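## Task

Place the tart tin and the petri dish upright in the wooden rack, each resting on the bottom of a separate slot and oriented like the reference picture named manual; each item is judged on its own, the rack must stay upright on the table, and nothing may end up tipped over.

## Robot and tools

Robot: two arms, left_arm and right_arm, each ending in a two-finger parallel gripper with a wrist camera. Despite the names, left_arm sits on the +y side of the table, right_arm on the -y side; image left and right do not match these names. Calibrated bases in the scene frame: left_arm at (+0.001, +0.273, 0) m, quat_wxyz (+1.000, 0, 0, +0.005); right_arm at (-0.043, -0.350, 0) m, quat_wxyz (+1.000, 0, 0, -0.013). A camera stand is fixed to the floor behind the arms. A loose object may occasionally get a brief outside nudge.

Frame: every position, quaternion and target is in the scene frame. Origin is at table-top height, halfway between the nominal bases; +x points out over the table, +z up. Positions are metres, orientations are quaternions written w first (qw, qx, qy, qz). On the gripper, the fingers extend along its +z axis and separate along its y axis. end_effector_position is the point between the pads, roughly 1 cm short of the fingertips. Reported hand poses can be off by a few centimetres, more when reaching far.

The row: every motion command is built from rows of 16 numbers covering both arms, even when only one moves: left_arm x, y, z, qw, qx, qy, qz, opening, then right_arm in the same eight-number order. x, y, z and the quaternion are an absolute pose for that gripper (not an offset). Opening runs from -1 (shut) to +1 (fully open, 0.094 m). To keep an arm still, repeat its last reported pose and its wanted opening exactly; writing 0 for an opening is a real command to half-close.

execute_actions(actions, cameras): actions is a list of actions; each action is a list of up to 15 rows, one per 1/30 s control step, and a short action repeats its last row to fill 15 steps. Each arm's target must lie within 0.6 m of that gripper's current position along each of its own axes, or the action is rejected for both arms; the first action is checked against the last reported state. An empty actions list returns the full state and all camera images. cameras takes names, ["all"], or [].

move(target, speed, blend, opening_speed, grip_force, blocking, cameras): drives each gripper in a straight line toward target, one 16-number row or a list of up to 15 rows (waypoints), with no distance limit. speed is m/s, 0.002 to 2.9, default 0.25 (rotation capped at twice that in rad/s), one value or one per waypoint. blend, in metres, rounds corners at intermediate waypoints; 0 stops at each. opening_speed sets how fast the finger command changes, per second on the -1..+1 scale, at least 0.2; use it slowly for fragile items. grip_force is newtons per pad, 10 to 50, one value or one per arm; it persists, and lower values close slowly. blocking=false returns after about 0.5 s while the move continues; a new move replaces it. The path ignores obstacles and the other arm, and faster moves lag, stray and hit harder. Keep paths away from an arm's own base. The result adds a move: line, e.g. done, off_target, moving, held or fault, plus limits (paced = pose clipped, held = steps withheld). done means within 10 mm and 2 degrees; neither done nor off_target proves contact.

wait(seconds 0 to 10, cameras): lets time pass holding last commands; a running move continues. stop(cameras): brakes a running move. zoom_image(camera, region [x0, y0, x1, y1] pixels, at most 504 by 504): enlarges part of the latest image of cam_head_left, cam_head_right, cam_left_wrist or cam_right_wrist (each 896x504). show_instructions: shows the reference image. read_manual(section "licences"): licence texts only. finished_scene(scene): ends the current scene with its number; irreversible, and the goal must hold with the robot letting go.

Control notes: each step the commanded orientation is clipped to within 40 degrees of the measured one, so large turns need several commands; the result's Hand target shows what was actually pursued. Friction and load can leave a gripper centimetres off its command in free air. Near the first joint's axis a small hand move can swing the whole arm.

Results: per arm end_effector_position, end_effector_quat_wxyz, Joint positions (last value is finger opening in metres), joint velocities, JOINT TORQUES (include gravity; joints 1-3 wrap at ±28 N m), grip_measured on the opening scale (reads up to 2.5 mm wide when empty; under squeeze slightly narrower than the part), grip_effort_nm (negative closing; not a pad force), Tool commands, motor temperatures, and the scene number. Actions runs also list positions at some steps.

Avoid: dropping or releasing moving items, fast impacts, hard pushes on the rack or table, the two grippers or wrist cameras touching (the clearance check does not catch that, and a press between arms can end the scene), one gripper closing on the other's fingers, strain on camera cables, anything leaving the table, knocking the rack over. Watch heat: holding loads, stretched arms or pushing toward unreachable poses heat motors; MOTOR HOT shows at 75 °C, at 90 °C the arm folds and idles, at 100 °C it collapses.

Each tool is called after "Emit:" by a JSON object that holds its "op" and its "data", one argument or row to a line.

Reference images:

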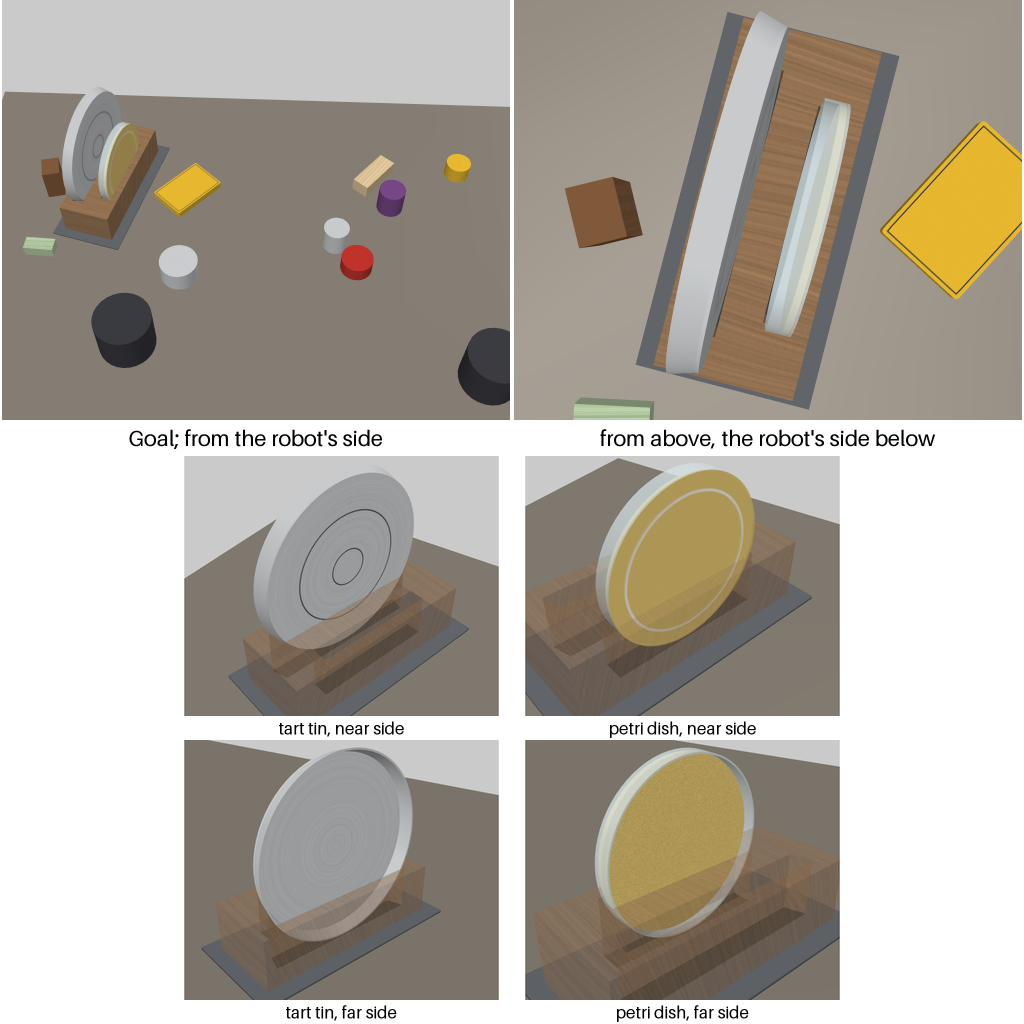

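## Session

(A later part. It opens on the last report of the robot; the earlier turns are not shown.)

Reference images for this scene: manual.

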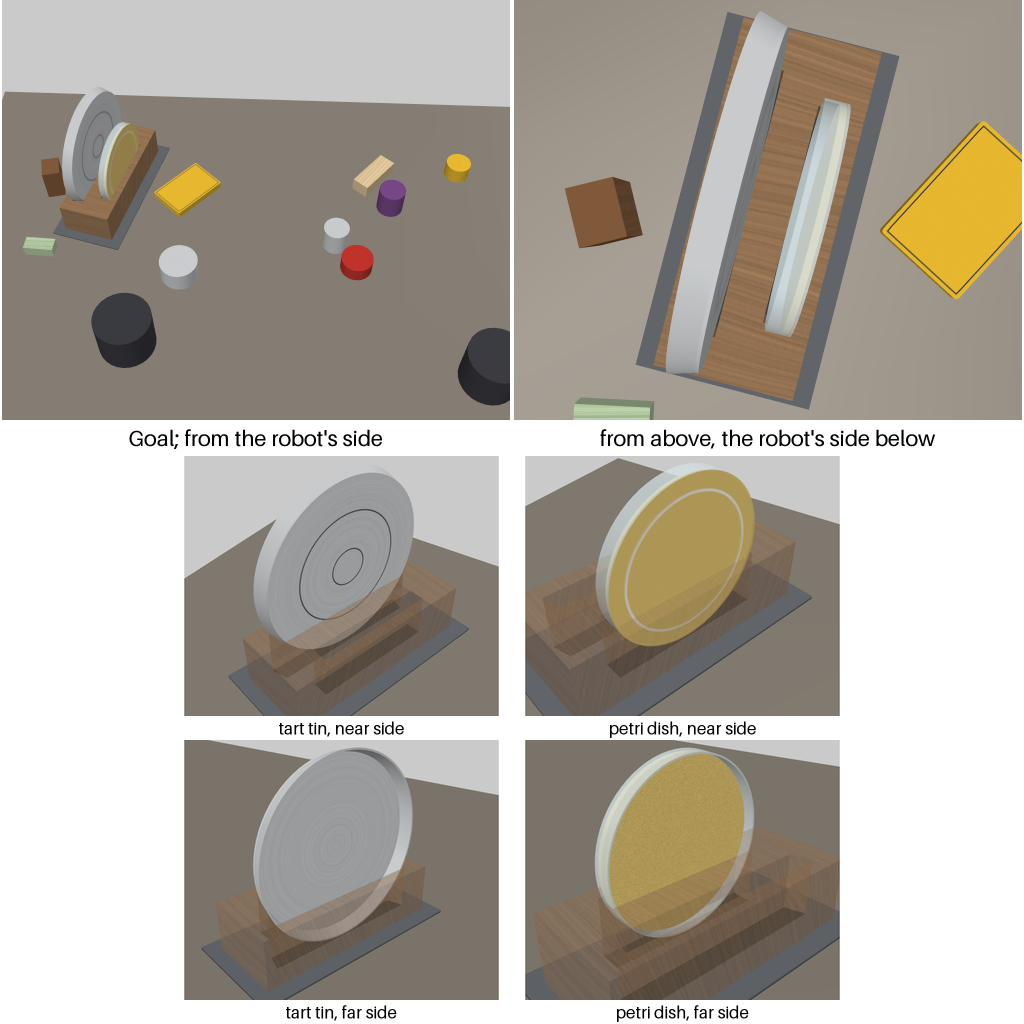

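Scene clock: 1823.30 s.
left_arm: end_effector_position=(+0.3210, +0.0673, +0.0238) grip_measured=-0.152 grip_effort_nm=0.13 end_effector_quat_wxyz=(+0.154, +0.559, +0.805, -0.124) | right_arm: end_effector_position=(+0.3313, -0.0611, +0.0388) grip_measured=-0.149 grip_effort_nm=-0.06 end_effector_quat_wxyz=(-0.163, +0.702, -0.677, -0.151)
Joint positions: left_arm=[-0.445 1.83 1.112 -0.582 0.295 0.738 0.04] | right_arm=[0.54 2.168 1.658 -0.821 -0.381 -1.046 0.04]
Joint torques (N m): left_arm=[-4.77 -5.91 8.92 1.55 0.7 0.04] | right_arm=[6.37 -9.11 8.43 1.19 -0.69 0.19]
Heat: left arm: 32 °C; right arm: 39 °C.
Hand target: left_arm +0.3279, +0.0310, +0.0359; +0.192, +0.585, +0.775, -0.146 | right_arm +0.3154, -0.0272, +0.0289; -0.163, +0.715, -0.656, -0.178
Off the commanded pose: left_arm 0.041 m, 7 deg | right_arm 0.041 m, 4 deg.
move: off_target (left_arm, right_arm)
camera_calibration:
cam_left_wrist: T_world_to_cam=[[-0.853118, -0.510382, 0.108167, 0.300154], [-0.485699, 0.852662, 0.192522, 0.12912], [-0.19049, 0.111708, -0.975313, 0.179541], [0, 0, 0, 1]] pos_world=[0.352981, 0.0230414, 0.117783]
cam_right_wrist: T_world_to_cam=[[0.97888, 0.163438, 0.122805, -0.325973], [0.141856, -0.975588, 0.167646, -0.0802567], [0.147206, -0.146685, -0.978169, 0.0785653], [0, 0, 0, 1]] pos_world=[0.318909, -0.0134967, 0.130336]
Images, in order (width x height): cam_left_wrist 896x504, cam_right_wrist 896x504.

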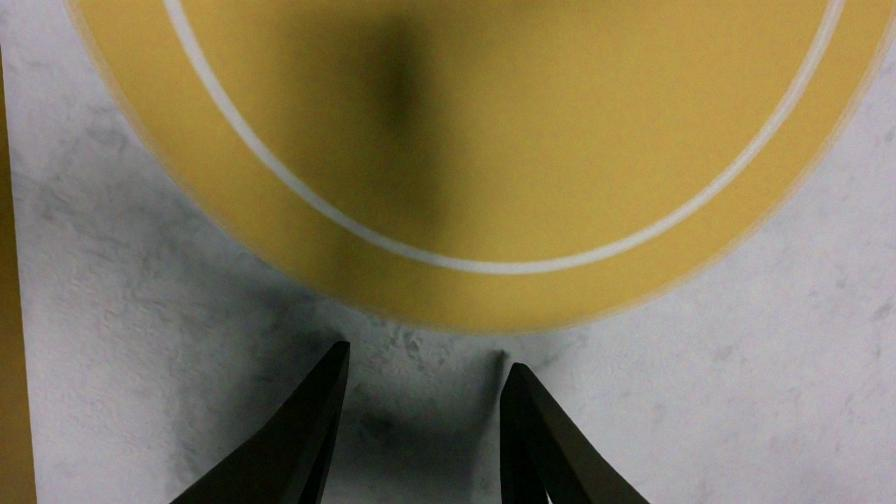

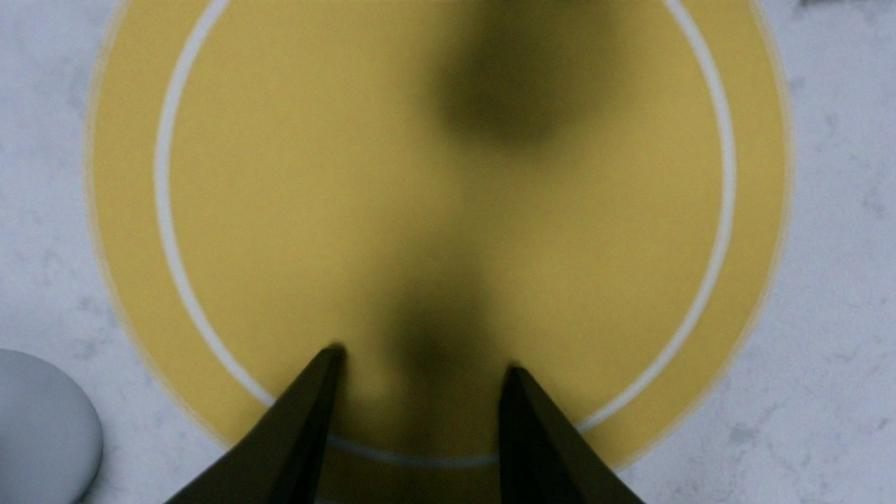

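Emit:
{"op": "move", "data": {
  "target": [
    [0.317, 0.095, 0.034, 0.1932, 0.5839, 0.7749, -0.1456, -0.15, 0.325, -0.060, 0.075, 0.1634, -0.7154, 0.6555, 0.1784, -0.15],
    [0.317, 0.098, 0.034, 0.1932, 0.5839, 0.7749, -0.1456, -0.15, 0.327, -0.105, 0.065, 0.1634, -0.7154, 0.6555, 0.1784, -0.15],
    [0.317, 0.098, 0.034, 0.1932, 0.5839, 0.7749, -0.1456, -0.15, 0.327, -0.105, 0.016, 0.1634, -0.7154, 0.6555, 0.1784, -0.15]
  ],
  "speed": [0.1, 0.12, 0.08],
  "blend": [0.01, 0.01, 0],
  "cameras": ["cam_left_wrist", "cam_right_wrist", "cam_head_left"]
}}

Scene clock: 1836.40 s.
left_arm: end_effector_position=(+0.3187, +0.0989, +0.0208) grip_measured=-0.152 grip_effort_nm=0.13 end_effector_quat_wxyz=(+0.178, +0.582, +0.781, -0.140) | right_arm: end_effector_position=(+0.3317, -0.1075, +0.0248) grip_measured=-0.149 grip_effort_nm=-0.07 end_effector_quat_wxyz=(-0.166, +0.714, -0.660, -0.165)
Joint positions: left_arm=[-0.33 1.782 1.018 -0.542 0.376 0.91 0.04] | right_arm=[0.427 2.135 1.541 -0.797 -0.44 -1.21 0.04]
Joint torques (N m): left_arm=[0.66 -10.4 4.4 0.82 0.45 0.09] | right_arm=[0.02 -11.04 5.16 0.9 -0.49 -0.1]
Heat: left arm: 33 °C; right arm: 38 °C.
Hand target: left_arm +0.3171, +0.0978, +0.0335; +0.193, +0.584, +0.775, -0.145 | right_arm +0.3269, -0.1052, +0.0162; -0.163, +0.715, -0.656, -0.178
Off the commanded pose: left_arm 0.013 m, 2 deg | right_arm 0.010 m, 2 deg.
move: off_target (left_arm)
camera_calibration:
cam_left_wrist: T_world_to_cam=[[-0.886934, -0.450338, 0.102681, 0.319541], [-0.436531, 0.889908, 0.132302, 0.083405], [-0.150957, 0.0725193, -0.985877, 0.164123], [0, 0, 0, 1]] pos_world=[0.344596, 0.0577765, 0.117959]
cam_right_wrist: T_world_to_cam=[[0.971227, 0.204703, 0.121716, -0.310025], [0.187113, -0.972057, 0.141752, -0.137249], [0.147332, -0.114898, -0.982391, 0.0615811], [0, 0, 0, 1]] pos_world=[0.317713, -0.062875, 0.117687]
Images, in order (width x height): cam_head_left 896x504, cam_left_wrist 896x504, cam_right_wrist 896x504.

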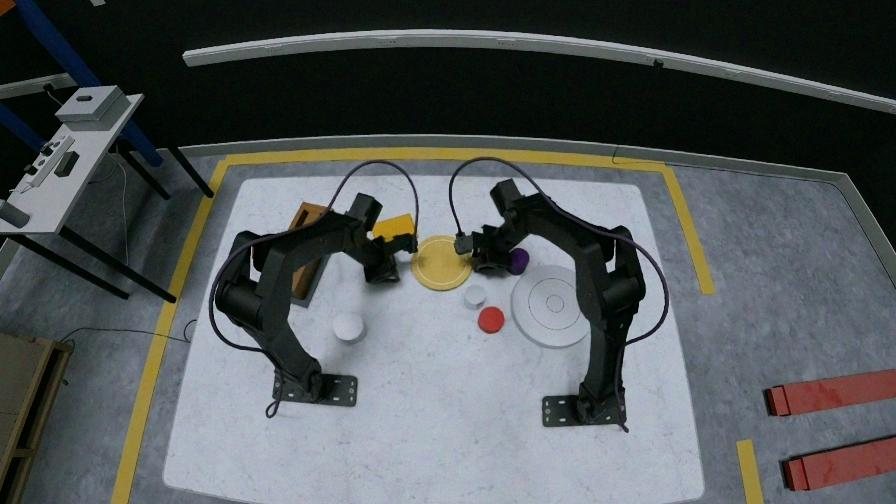

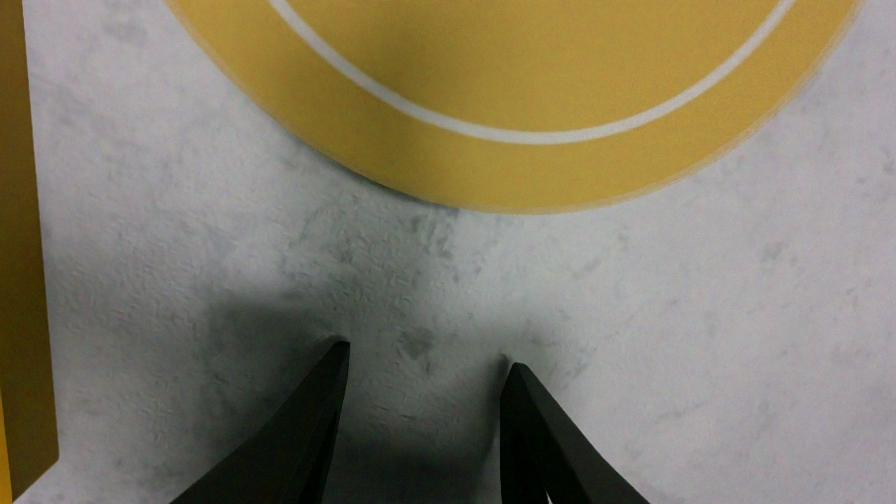

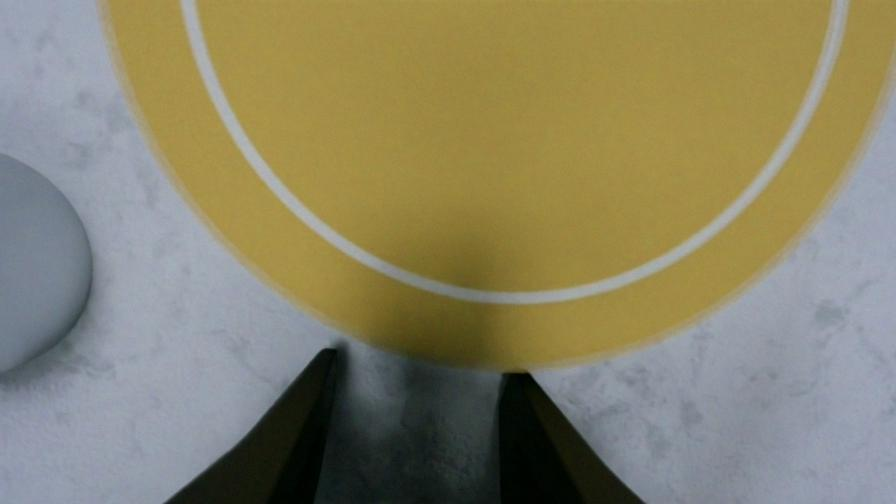

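Emit:
{"op": "move", "data": {
  "target": [
    [0.311, 0.090, 0.036, 0.1932, 0.5839, 0.7749, -0.1456, -0.15, 0.333, -0.1065, 0.016, 0.1634, -0.7154, 0.6555, 0.1784, -0.15],
    [0.333, 0.0207, 0.036, 0.1932, 0.5839, 0.7749, -0.1456, -0.15, 0.330, -0.0557, 0.016, 0.1634, -0.7154, 0.6555, 0.1784, -0.15]
  ],
  "speed": [0.05, 0.04],
  "cameras": ["cam_left_wrist", "cam_right_wrist"]
}}

Scene clock: 1866.80 s.
left_arm: end_effector_position=(+0.3224, +0.0575, +0.0322) grip_measured=-0.152 grip_effort_nm=0.13 end_effector_quat_wxyz=(+0.152, +0.567, +0.802, -0.112) | right_arm: end_effector_position=(+0.3451, -0.0965, +0.0226) grip_measured=-0.149 grip_effort_nm=-0.06 end_effector_quat_wxyz=(-0.154, +0.699, -0.686, -0.130)
Joint positions: left_arm=[-0.481 1.833 1.157 -0.618 0.264 0.722 0.04] | right_arm=[0.47 2.175 1.617 -0.803 -0.351 -1.11 0.04]
Joint torques (N m): left_arm=[-3.11 -5 7.83 1.78 0.94 0.04] | right_arm=[5.74 -9.52 8.16 1.03 -1.16 0]
Heat: left arm: 32 °C; right arm: 38 °C.
Hand target: left_arm +0.3302, +0.0231, +0.0384; +0.192, +0.585, +0.775, -0.145 | right_arm +0.3280, -0.0587, +0.0174; -0.163, +0.715, -0.656, -0.177
Off the commanded pose: left_arm 0.039 m, 7 deg | right_arm 0.044 m, 7 deg.
move: off_target (left_arm, right_arm)
camera_calibration:
cam_left_wrist: T_world_to_cam=[[-0.860878, -0.501655, 0.0850383, 0.298228], [-0.477491, 0.854255, 0.205551, 0.133256], [-0.17576, 0.136349, -0.974945, 0.182916], [0, 0, 0, 1]] pos_world=[0.352516, 0.0108321, 0.125581]
cam_right_wrist: T_world_to_cam=[[0.980228, 0.149996, 0.129048, -0.333607], [0.120767, -0.970149, 0.210302, -0.107189], [0.15674, -0.19056, -0.969082, 0.04784], [0, 0, 0, 1]] pos_world=[0.332457, -0.0448331, 0.111954]
Images, in order (width x height): cam_left_wrist 896x504, cam_right_wrist 896x504.

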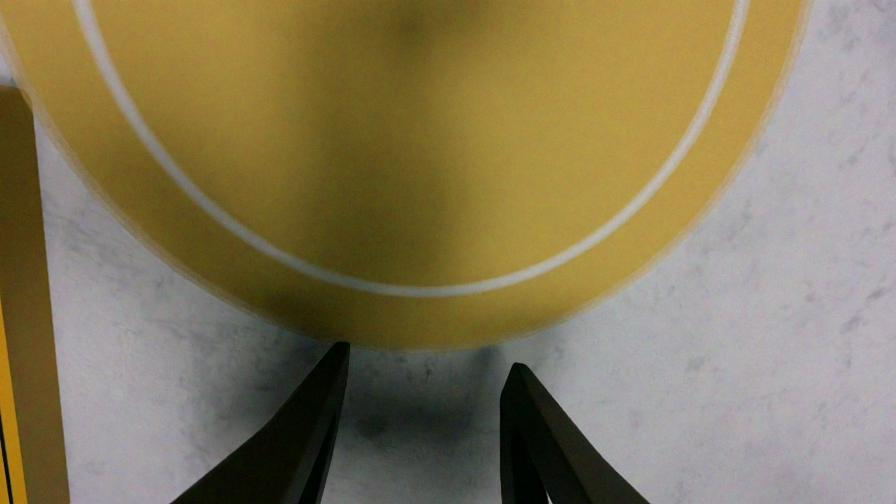

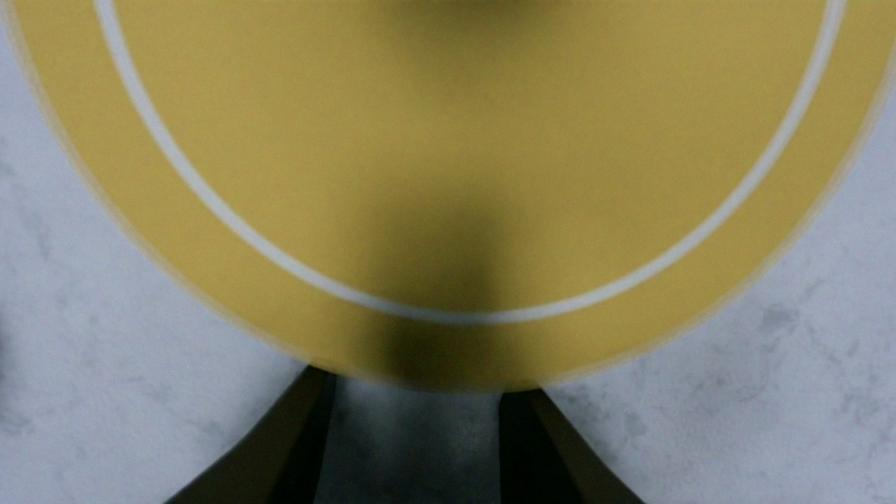

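Emit:
{"op": "move", "data": {
  "target": [
    [0.319, 0.074, 0.033, 0.1932, 0.5839, 0.7749, -0.1456, -0.15, 0.330, -0.0557, 0.016, 0.1634, -0.7154, 0.6555, 0.1784, -0.15],
    [0.3245, 0.077, 0.031, 0.1932, 0.5839, 0.7749, -0.1456, -0.15, 0.330, -0.0557, 0.016, 0.1634, -0.7154, 0.6555, 0.1784, -0.15],
    [0.339, 0.0242, 0.031, 0.1932, 0.5839, 0.7749, -0.1456, -0.15, 0.330, -0.0557, 0.018, 0.1634, -0.7154, 0.6555, 0.1784, -0.15]
  ],
  "speed": [0.06, 0.04, 0.05],
  "cameras": ["cam_left_wrist", "cam_right_wrist"]
}}

Scene clock: 1886.10 s.
left_arm: end_effector_position=(+0.3199, +0.0707, +0.0208) grip_measured=-0.152 grip_effort_nm=0.13 end_effector_quat_wxyz=(+0.129, +0.563, +0.809, -0.106) | right_arm: end_effector_position=(+0.3428, -0.0847, +0.0224) grip_measured=-0.149 grip_effort_nm=-0.06 end_effector_quat_wxyz=(-0.155, +0.702, -0.682, -0.133)
Joint positions: left_arm=[-0.459 1.855 1.152 -0.641 0.25 0.738 0.04] | right_arm=[0.495 2.187 1.634 -0.801 -0.352 -1.092 0.04]
Joint torques (N m): left_arm=[-3.48 -5.74 8.65 1.92 1.14 0.1] | right_arm=[3.41 -10.44 7.6 0.96 -1.13 -0.16]
Heat: left arm: 33 °C; right arm: 37 °C.
Hand target: left_arm +0.3343, +0.0279, +0.0352; +0.190, +0.586, +0.774, -0.145 | right_arm +0.3291, -0.0574, +0.0190; -0.163, +0.715, -0.656, -0.177
Off the commanded pose: left_arm 0.051 m, 10 deg | right_arm 0.032 m, 6 deg.
move: off_target (left_arm, right_arm)
camera_calibration:
cam_left_wrist: T_world_to_cam=[[-0.852428, -0.514018, 0.0956683, 0.301523], [-0.478735, 0.840894, 0.252408, 0.123485], [-0.210189, 0.16936, -0.96288, 0.178027], [0, 0, 0, 1]] pos_world=[0.353563, 0.0209995, 0.111404]
cam_right_wrist: T_world_to_cam=[[0.979009, 0.15823, 0.128471, -0.331877], [0.129867, -0.970078, 0.205141, -0.0985292], [0.157086, -0.18415, -0.970264, 0.0507235], [0, 0, 0, 1]] pos_world=[0.329738, -0.0337274, 0.112064]
Images, in order (width x height): cam_left_wrist 896x504, cam_right_wrist 896x504.

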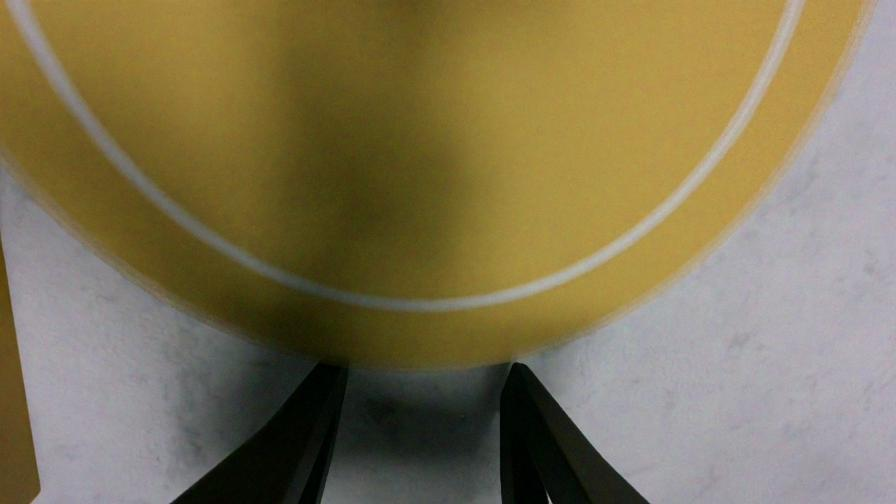

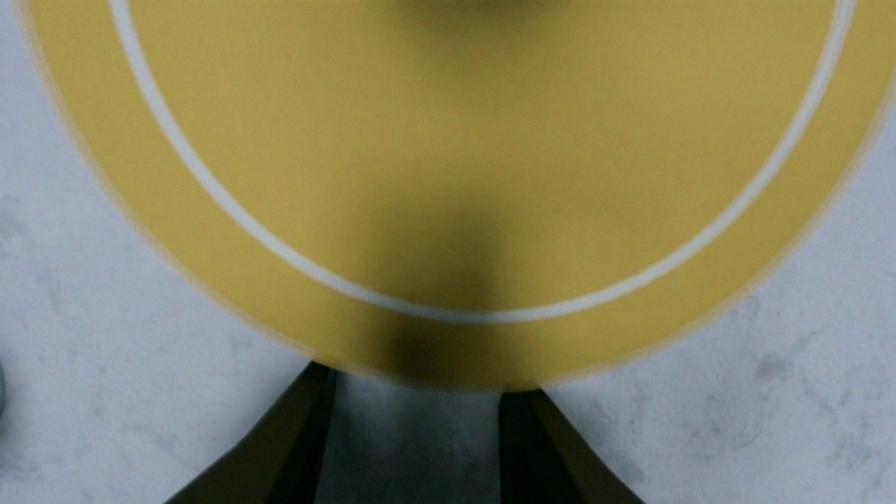

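Emit:
{"op": "move", "data": {
  "target": [0.341, 0.017, 0.086, 0.1932, 0.5839, 0.7749, -0.1456, -0.15, 0.3292, -0.047, 0.066, 0.1634, -0.7154, 0.6555, 0.1784, -0.15],
  "speed": 0.05,
  "cameras": ["cam_left_wrist", "cam_right_wrist", "cam_head_left"]
}}

Scene clock: 1898.33 s.
left_arm: end_effector_position=(+0.3160, +0.0639, +0.0529) grip_measured=-0.152 grip_effort_nm=0.13 end_effector_quat_wxyz=(+0.099, +0.565, +0.812, -0.112) | right_arm: end_effector_position=(+0.3391, -0.0913, +0.0464) grip_measured=-0.149 grip_effort_nm=-0.06 end_effector_quat_wxyz=(-0.123, +0.697, -0.694, -0.131)
Joint positions: left_arm=[-0.48 1.855 1.301 -0.848 0.249 0.725 0.04] | right_arm=[0.495 2.187 1.749 -0.975 -0.328 -1.082 0.04]
Joint torques (N m): left_arm=[-2.89 -10.47 9.85 1.77 1.11 0.09] | right_arm=[5.09 -13.74 9.22 0.91 -1.35 -0.11]
Heat: left arm: 34 °C; right arm: 37 °C.
Hand target: left_arm +0.3355, +0.0213, +0.0905; +0.190, +0.587, +0.773, -0.145 | right_arm +0.3271, -0.0500, +0.0672; -0.162, +0.716, -0.655, -0.178
Off the commanded pose: left_arm 0.063 m, 12 deg | right_arm 0.049 m, 9 deg.
move: off_target (left_arm, right_arm)
camera_calibration:
cam_left_wrist: T_world_to_cam=[[-0.850639, -0.509481, 0.129776, 0.289033], [-0.45633, 0.838064, 0.299019, 0.109901], [-0.261105, 0.195136, -0.945381, 0.222735], [0, 0, 0, 1]] pos_world=[0.354171, 0.0116885, 0.140197]
cam_right_wrist: T_world_to_cam=[[0.985809, 0.149266, 0.0768159, -0.331059], [0.126375, -0.961071, 0.245707, -0.109175], [0.110501, -0.232513, -0.966296, 0.0844553], [0, 0, 0, 1]] pos_world=[0.330826, -0.0358718, 0.133864]
Images, in order (width x height): cam_head_left 896x504, cam_left_wrist 896x504, cam_right_wrist 896x504.

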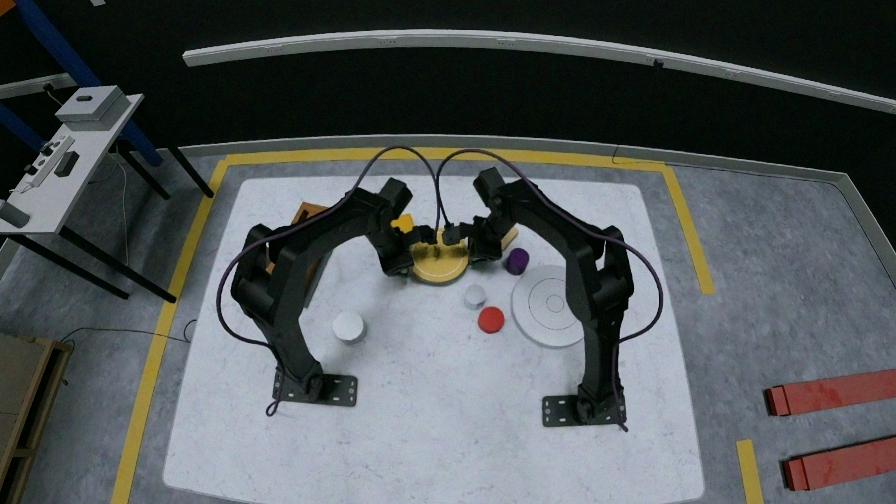

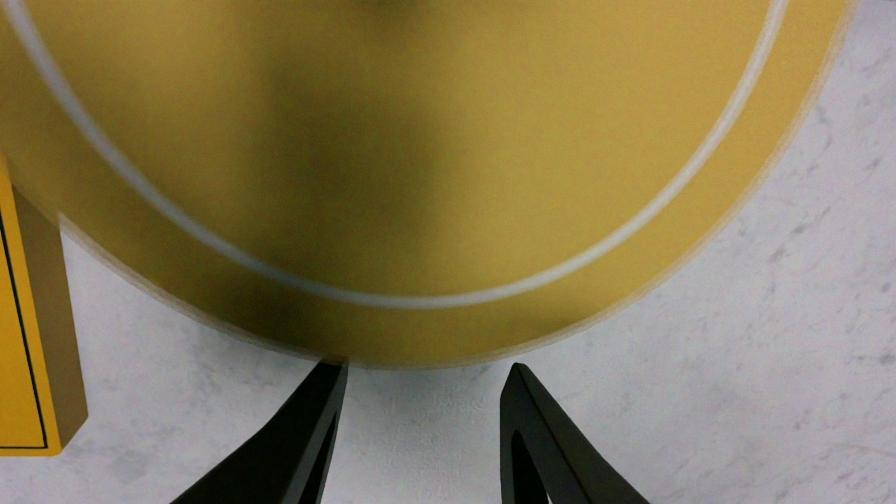

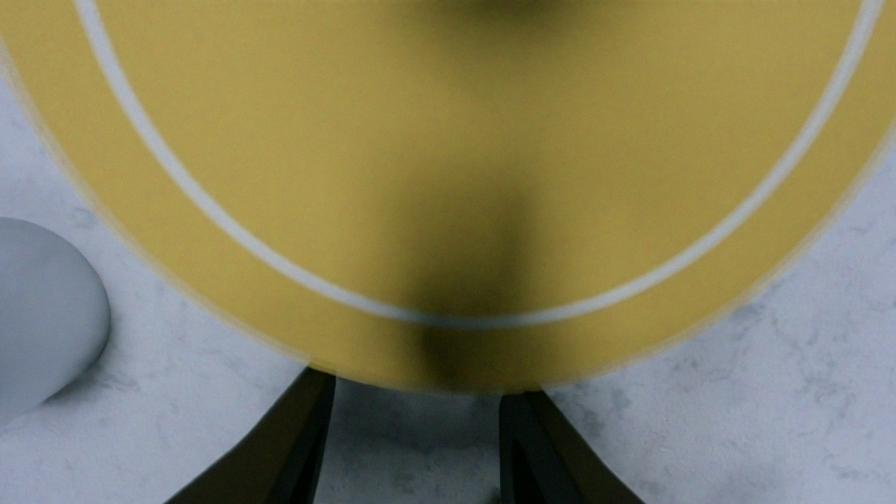

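Emit:
{"op": "move", "data": {
  "target": [0.3645, 0.071, 0.087, 0.1932, 0.5839, 0.7749, -0.1456, -0.15, 0.3570, 0.004, 0.069, 0.1634, -0.7154, 0.6555, 0.1784, -0.15],
  "speed": 0.05,
  "cameras": ["cam_left_wrist", "cam_right_wrist"]
}}

Scene clock: 1930.77 s.
left_arm: end_effector_position=(+0.3440, +0.1123, +0.0603) grip_measured=-0.152 grip_effort_nm=0.13 end_effector_quat_wxyz=(+0.113, +0.561, +0.814, -0.102) | right_arm: end_effector_position=(+0.3684, -0.0461, +0.0649) grip_measured=-0.149 grip_effort_nm=-0.06 end_effector_quat_wxyz=(-0.131, +0.700, -0.690, -0.129)
Joint positions: left_arm=[-0.328 1.855 1.332 -0.885 0.259 0.868 0.04] | right_arm=[0.551 2.373 2.133 -1.137 -0.318 -1.029 0.04]
Joint torques (N m): left_arm=[-1.95 -9.14 9.37 1.48 1.5 0.31] | right_arm=[5.74 -12.44 9.61 1.27 -1.28 0.03]
Heat: left arm: 35 °C; right arm: 38 °C.
Hand target: left_arm +0.3605, +0.0745, +0.0902; +0.191, +0.587, +0.774, -0.143 | right_arm +0.3538, +0.0002, +0.0705; -0.162, +0.716, -0.655, -0.177
Off the commanded pose: left_arm 0.053 m, 12 deg | right_arm 0.052 m, 8 deg.
move: off_target (left_arm, right_arm)
camera_calibration:
cam_left_wrist: T_world_to_cam=[[-0.8471, -0.521517, 0.102183, 0.338306], [-0.477357, 0.83121, 0.284992, 0.0887409], [-0.233563, 0.192639, -0.953068, 0.218876], [0, 0, 0, 1]] pos_world=[0.380061, 0.0605058, 0.148744]
cam_right_wrist: T_world_to_cam=[[0.983625, 0.153738, 0.094057, -0.36825], [0.127479, -0.96239, 0.239907, -0.0740102], [0.127402, -0.223988, -0.966229, 0.103796], [0, 0, 0, 1]] pos_world=[0.358431, 0.00863646, 0.152682]
Images, in order (width x height): cam_left_wrist 896x504, cam_right_wrist 896x504.

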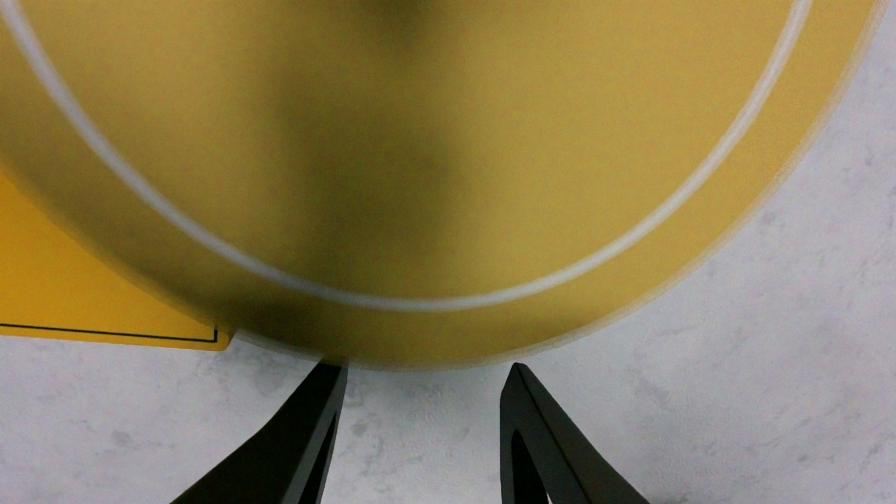

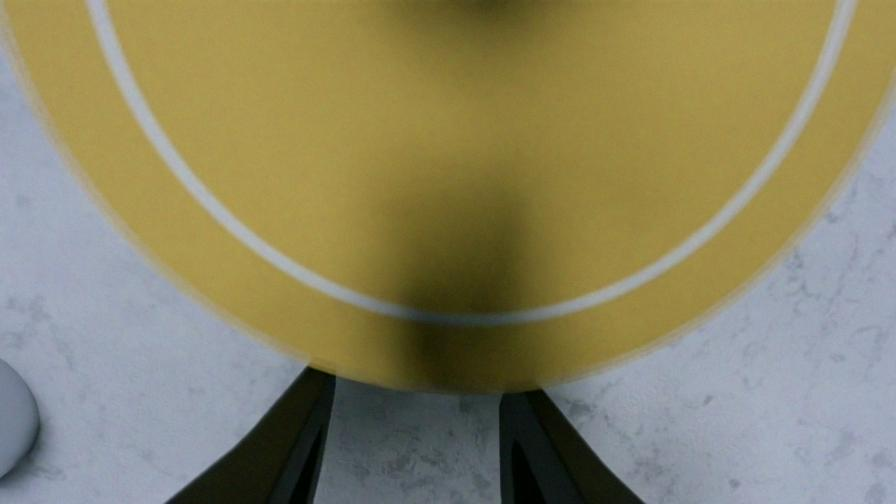

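Emit:
{"op": "move", "data": {
  "target": [0.3875, 0.124, 0.087, 0.1932, 0.5839, 0.7749, -0.1456, -0.15, 0.3850, 0.055, 0.067, 0.1634, -0.7154, 0.6555, 0.1784, -0.15],
  "speed": 0.05,
  "cameras": ["cam_left_wrist", "cam_right_wrist", "cam_head_left"]
}}

Scene clock: 1940.20 s.
left_arm: end_effector_position=(+0.3765, +0.1625, +0.0740) grip_measured=-0.152 grip_effort_nm=0.13 end_effector_quat_wxyz=(+0.140, +0.562, +0.810, -0.091) | right_arm: end_effector_position=(+0.3995, +0.0013, +0.0630) grip_measured=-0.149 grip_effort_nm=-0.06 end_effector_quat_wxyz=(-0.148, +0.696, -0.692, -0.126)
Joint positions: left_arm=[-0.168 1.875 1.406 -0.923 0.286 1.03 0.04] | right_arm=[0.6 2.743 2.811 -1.394 -0.308 -0.965 0.04]
Joint torques (N m): left_arm=[-2.3 -7.02 8.69 1.14 1.65 0.26] | right_arm=[6.01 -14.39 9.47 1.6 -1.23 0.07]
Heat: left arm: 35 °C; right arm: 39 °C.
Hand target: left_arm +0.3848, +0.1265, +0.0891; +0.192, +0.585, +0.775, -0.142 | right_arm +0.3807, +0.0503, +0.0685; -0.183, +0.712, -0.655, -0.173
Off the commanded pose: left_arm 0.042 m, 10 deg | right_arm 0.056 m, 8 deg.
move: off_target (left_arm, right_arm)
camera_calibration:
cam_left_wrist: T_world_to_cam=[[-0.850736, -0.522104, 0.0604653, 0.39509], [-0.494378, 0.833953, 0.245178, 0.0675646], [-0.178434, 0.178689, -0.967591, 0.212478], [0, 0, 0, 1]] pos_world=[0.407433, 0.111965, 0.165137]
cam_right_wrist: T_world_to_cam=[[0.982635, 0.138891, 0.123037, -0.407336], [0.108867, -0.968522, 0.223858, -0.0235059], [0.150256, -0.206576, -0.966825, 0.0994449], [0, 0, 0, 1]] pos_world=[0.38788, 0.0543523, 0.151525]
Images, in order (width x height): cam_head_left 896x504, cam_left_wrist 896x504, cam_right_wrist 896x504.

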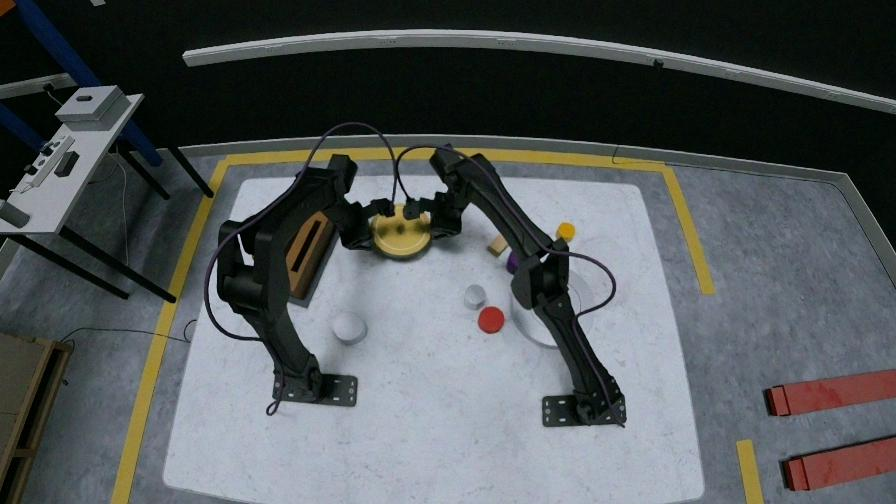

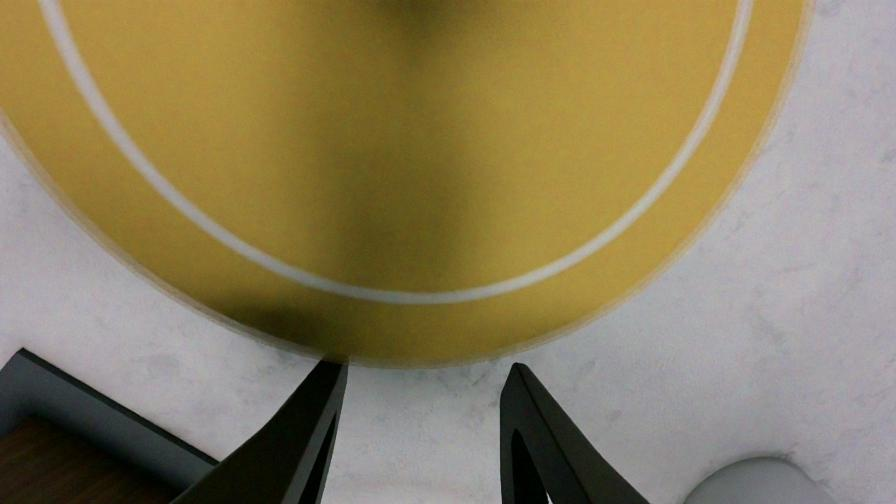

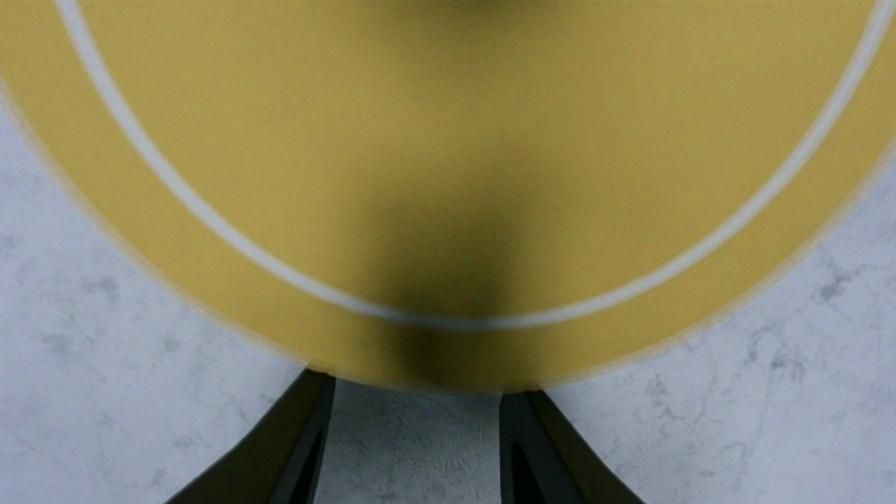

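Emit:
{"op": "move", "data": {
  "target": [0.3795, 0.124, 0.046, 0.1932, 0.5839, 0.7749, -0.1456, -0.15, 0.3770, 0.055, 0.042, 0.1634, -0.7154, 0.6555, 0.1784, -0.15],
  "speed": 0.04,
  "cameras": ["cam_left_wrist", "cam_right_wrist"]
}}

Scene clock: 1954.03 s.
left_arm: end_effector_position=(+0.3719, +0.1631, +0.0405) grip_measured=-0.152 grip_effort_nm=0.13 end_effector_quat_wxyz=(+0.138, +0.563, +0.809, -0.092) | right_arm: end_effector_position=(+0.3944, +0.0017, +0.0457) grip_measured=-0.149 grip_effort_nm=-0.06 end_effector_quat_wxyz=(-0.129, +0.697, -0.693, -0.129)
Joint positions: left_arm=[-0.168 1.899 1.3 -0.798 0.287 1.034 0.04] | right_arm=[0.606 2.774 2.811 -1.401 -0.305 -0.965 0.04]
Joint torques (N m): left_arm=[-2.63 -7.3 5.42 1.41 1.65 0.22] | right_arm=[6.19 -14.39 7.5 1.59 -1.26 -0.02]
Heat: left arm: 34 °C; right arm: 39 °C.
Hand target: left_arm +0.3768, +0.1265, +0.0485; +0.189, +0.585, +0.775, -0.144 | right_arm +0.3729, +0.0504, +0.0440; -0.157, +0.717, -0.655, -0.178
Off the commanded pose: left_arm 0.040 m, 10 deg | right_arm 0.056 m, 8 deg.
move: off_target (left_arm, right_arm)
camera_calibration:
cam_left_wrist: T_world_to_cam=[[-0.852407, -0.519033, 0.0632993, 0.393607], [-0.490362, 0.835544, 0.247811, 0.0711053], [-0.181511, 0.180196, -0.966738, 0.179953], [0, 0, 0, 1]] pos_world=[0.403045, 0.112457, 0.131431]
cam_right_wrist: T_world_to_cam=[[0.985141, 0.146809, 0.0891363, -0.399635], [0.121482, -0.962488, 0.242607, -0.0245411], [0.121409, -0.228174, -0.966021, 0.0950283], [0, 0, 0, 1]] pos_world=[0.385141, 0.0567323, 0.133375]
Images, in order (width x height): cam_left_wrist 896x504, cam_right_wrist 896x504.

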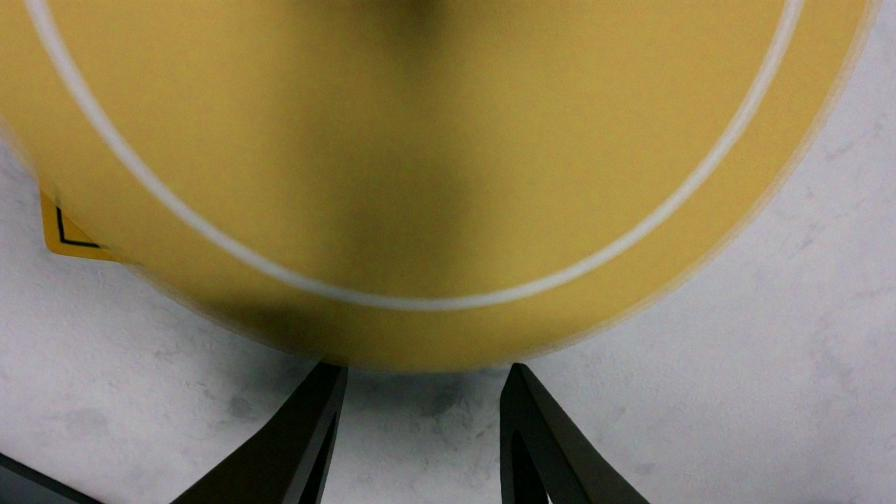

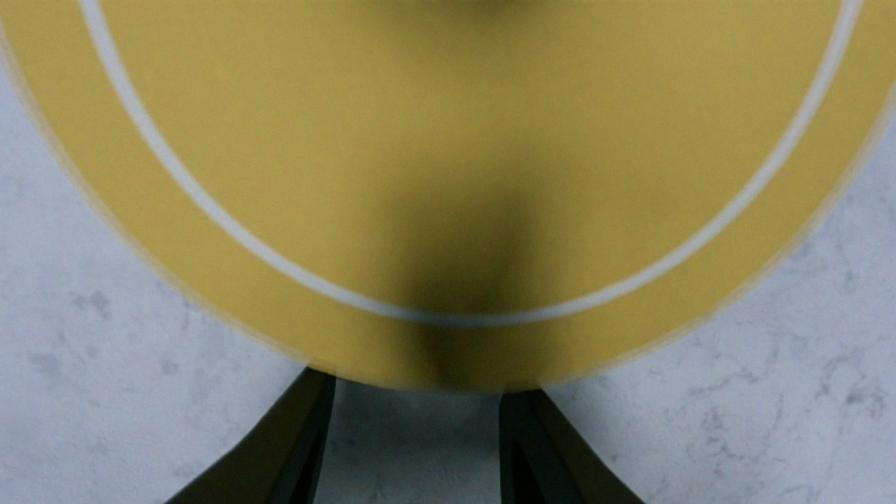

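Emit:
{"op": "move", "data": {
  "target": [
    [0.3795, 0.122, 0.078, 0.1932, 0.5839, 0.7749, -0.1456, -0.15, 0.3770, 0.055, 0.070, 0.1634, -0.7154, 0.6555, 0.1784, -0.15],
    [0.3620, 0.057, 0.082, 0.1932, 0.5839, 0.7749, -0.1456, -0.15, 0.3530, -0.009, 0.068, 0.1634, -0.7154, 0.6555, 0.1784, -0.15],
    [0.3455, -0.010, 0.080, 0.1932, 0.5839, 0.7749, -0.1456, -0.15, 0.3288, -0.0724, 0.066, 0.1634, -0.7154, 0.6555, 0.1784, -0.15]
  ],
  "speed": 0.05,
  "blend": [0.012, 0.012, 0],
  "cameras": ["cam_left_wrist", "cam_right_wrist", "cam_head_left"]
}}

Scene clock: 2211.60 s.
left_arm: end_effector_position=(+0.3170, +0.0405, +0.0536) grip_measured=-0.152 grip_effort_nm=0.13 end_effector_quat_wxyz=(+0.096, +0.566, +0.811, -0.111) | right_arm: end_effector_position=(+0.3317, -0.1147, +0.0372) grip_measured=-0.149 grip_effort_nm=-0.06 end_effector_quat_wxyz=(-0.089, +0.698, -0.698, -0.132)
Joint positions: left_arm=[-0.538 1.899 1.364 -0.858 0.237 0.67 0.04] | right_arm=[0.462 2.192 1.732 -1.031 -0.309 -1.124 0.04]
Joint torques (N m): left_arm=[-2.81 -9.32 9.72 2.08 1.01 0.08] | right_arm=[3.32 -17.42 5.96 1.23 -1.59 -0.33]
Motor temperatures (°C): left_arm=[24 32 32 31 36 25 23] | right_arm=[26 45 32 31 31 25 26]
Heat: left arm: 36 °C; right arm: 45 °C.
Hand target: left_arm +0.3394, -0.0051, +0.0858; +0.190, +0.587, +0.773, -0.145 | right_arm +0.3265, -0.0756, +0.0679; -0.158, +0.718, -0.654, -0.177
Off the commanded pose: left_arm 0.064 m, 13 deg | right_arm 0.051 m, 11 deg.
move: off_target (left_arm, right_arm)
camera_calibration:
cam_left_wrist: T_world_to_cam=[[-0.851698, -0.507481, 0.130666, 0.278028], [-0.452568, 0.83802, 0.304803, 0.128222], [-0.264183, 0.200465, -0.943409, 0.228847], [0, 0, 0, 1]] pos_world=[0.355283, -0.012235, 0.140485]
cam_right_wrist: T_world_to_cam=[[0.987485, 0.156241, 0.0214778, -0.3173], [0.14368, -0.947408, 0.285963, -0.134098], [0.0650274, -0.279298, -0.958, 0.0803805], [0, 0, 0, 1]] pos_world=[0.327369, -0.0550196, 0.122166]
Images, in order (width x height): cam_head_left 896x504, cam_left_wrist 896x504, cam_right_wrist 896x504.

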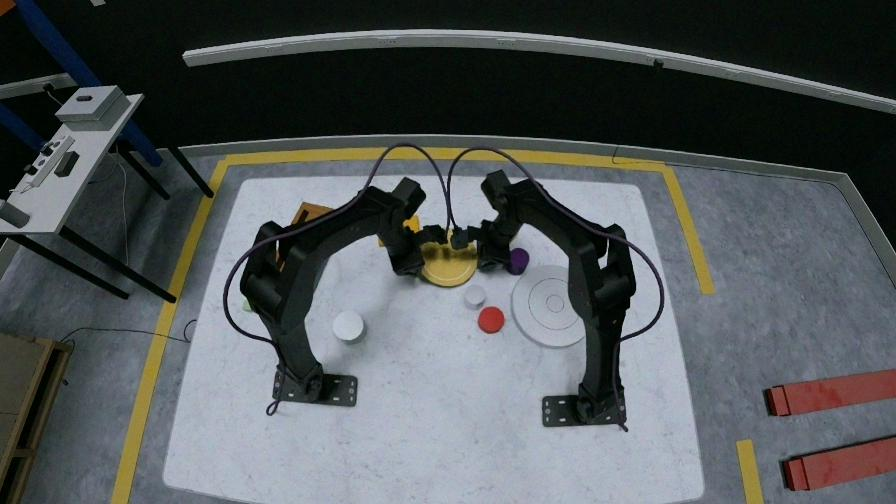

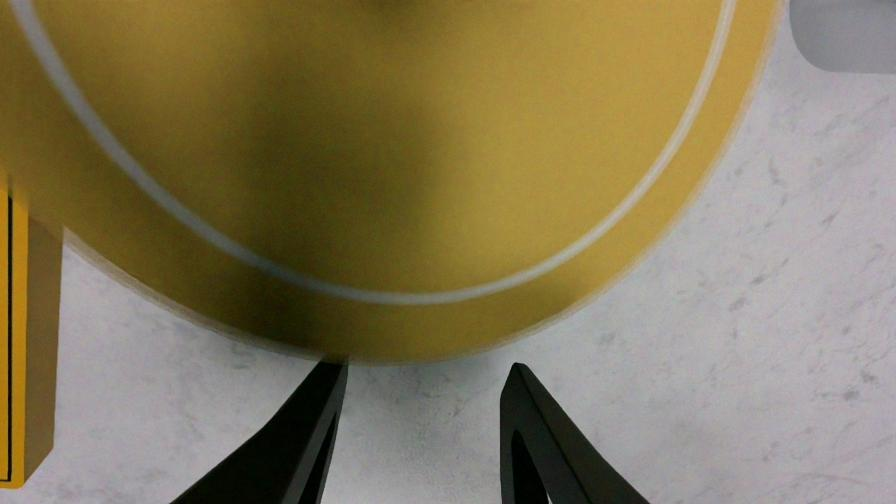

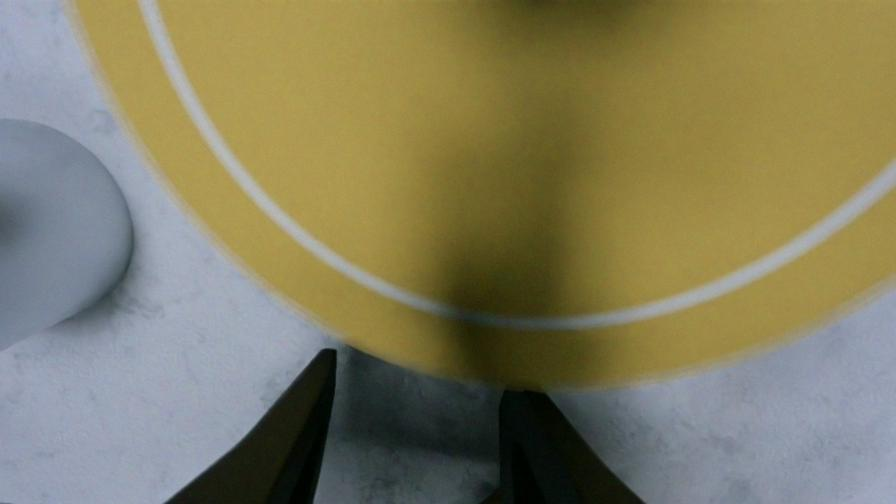

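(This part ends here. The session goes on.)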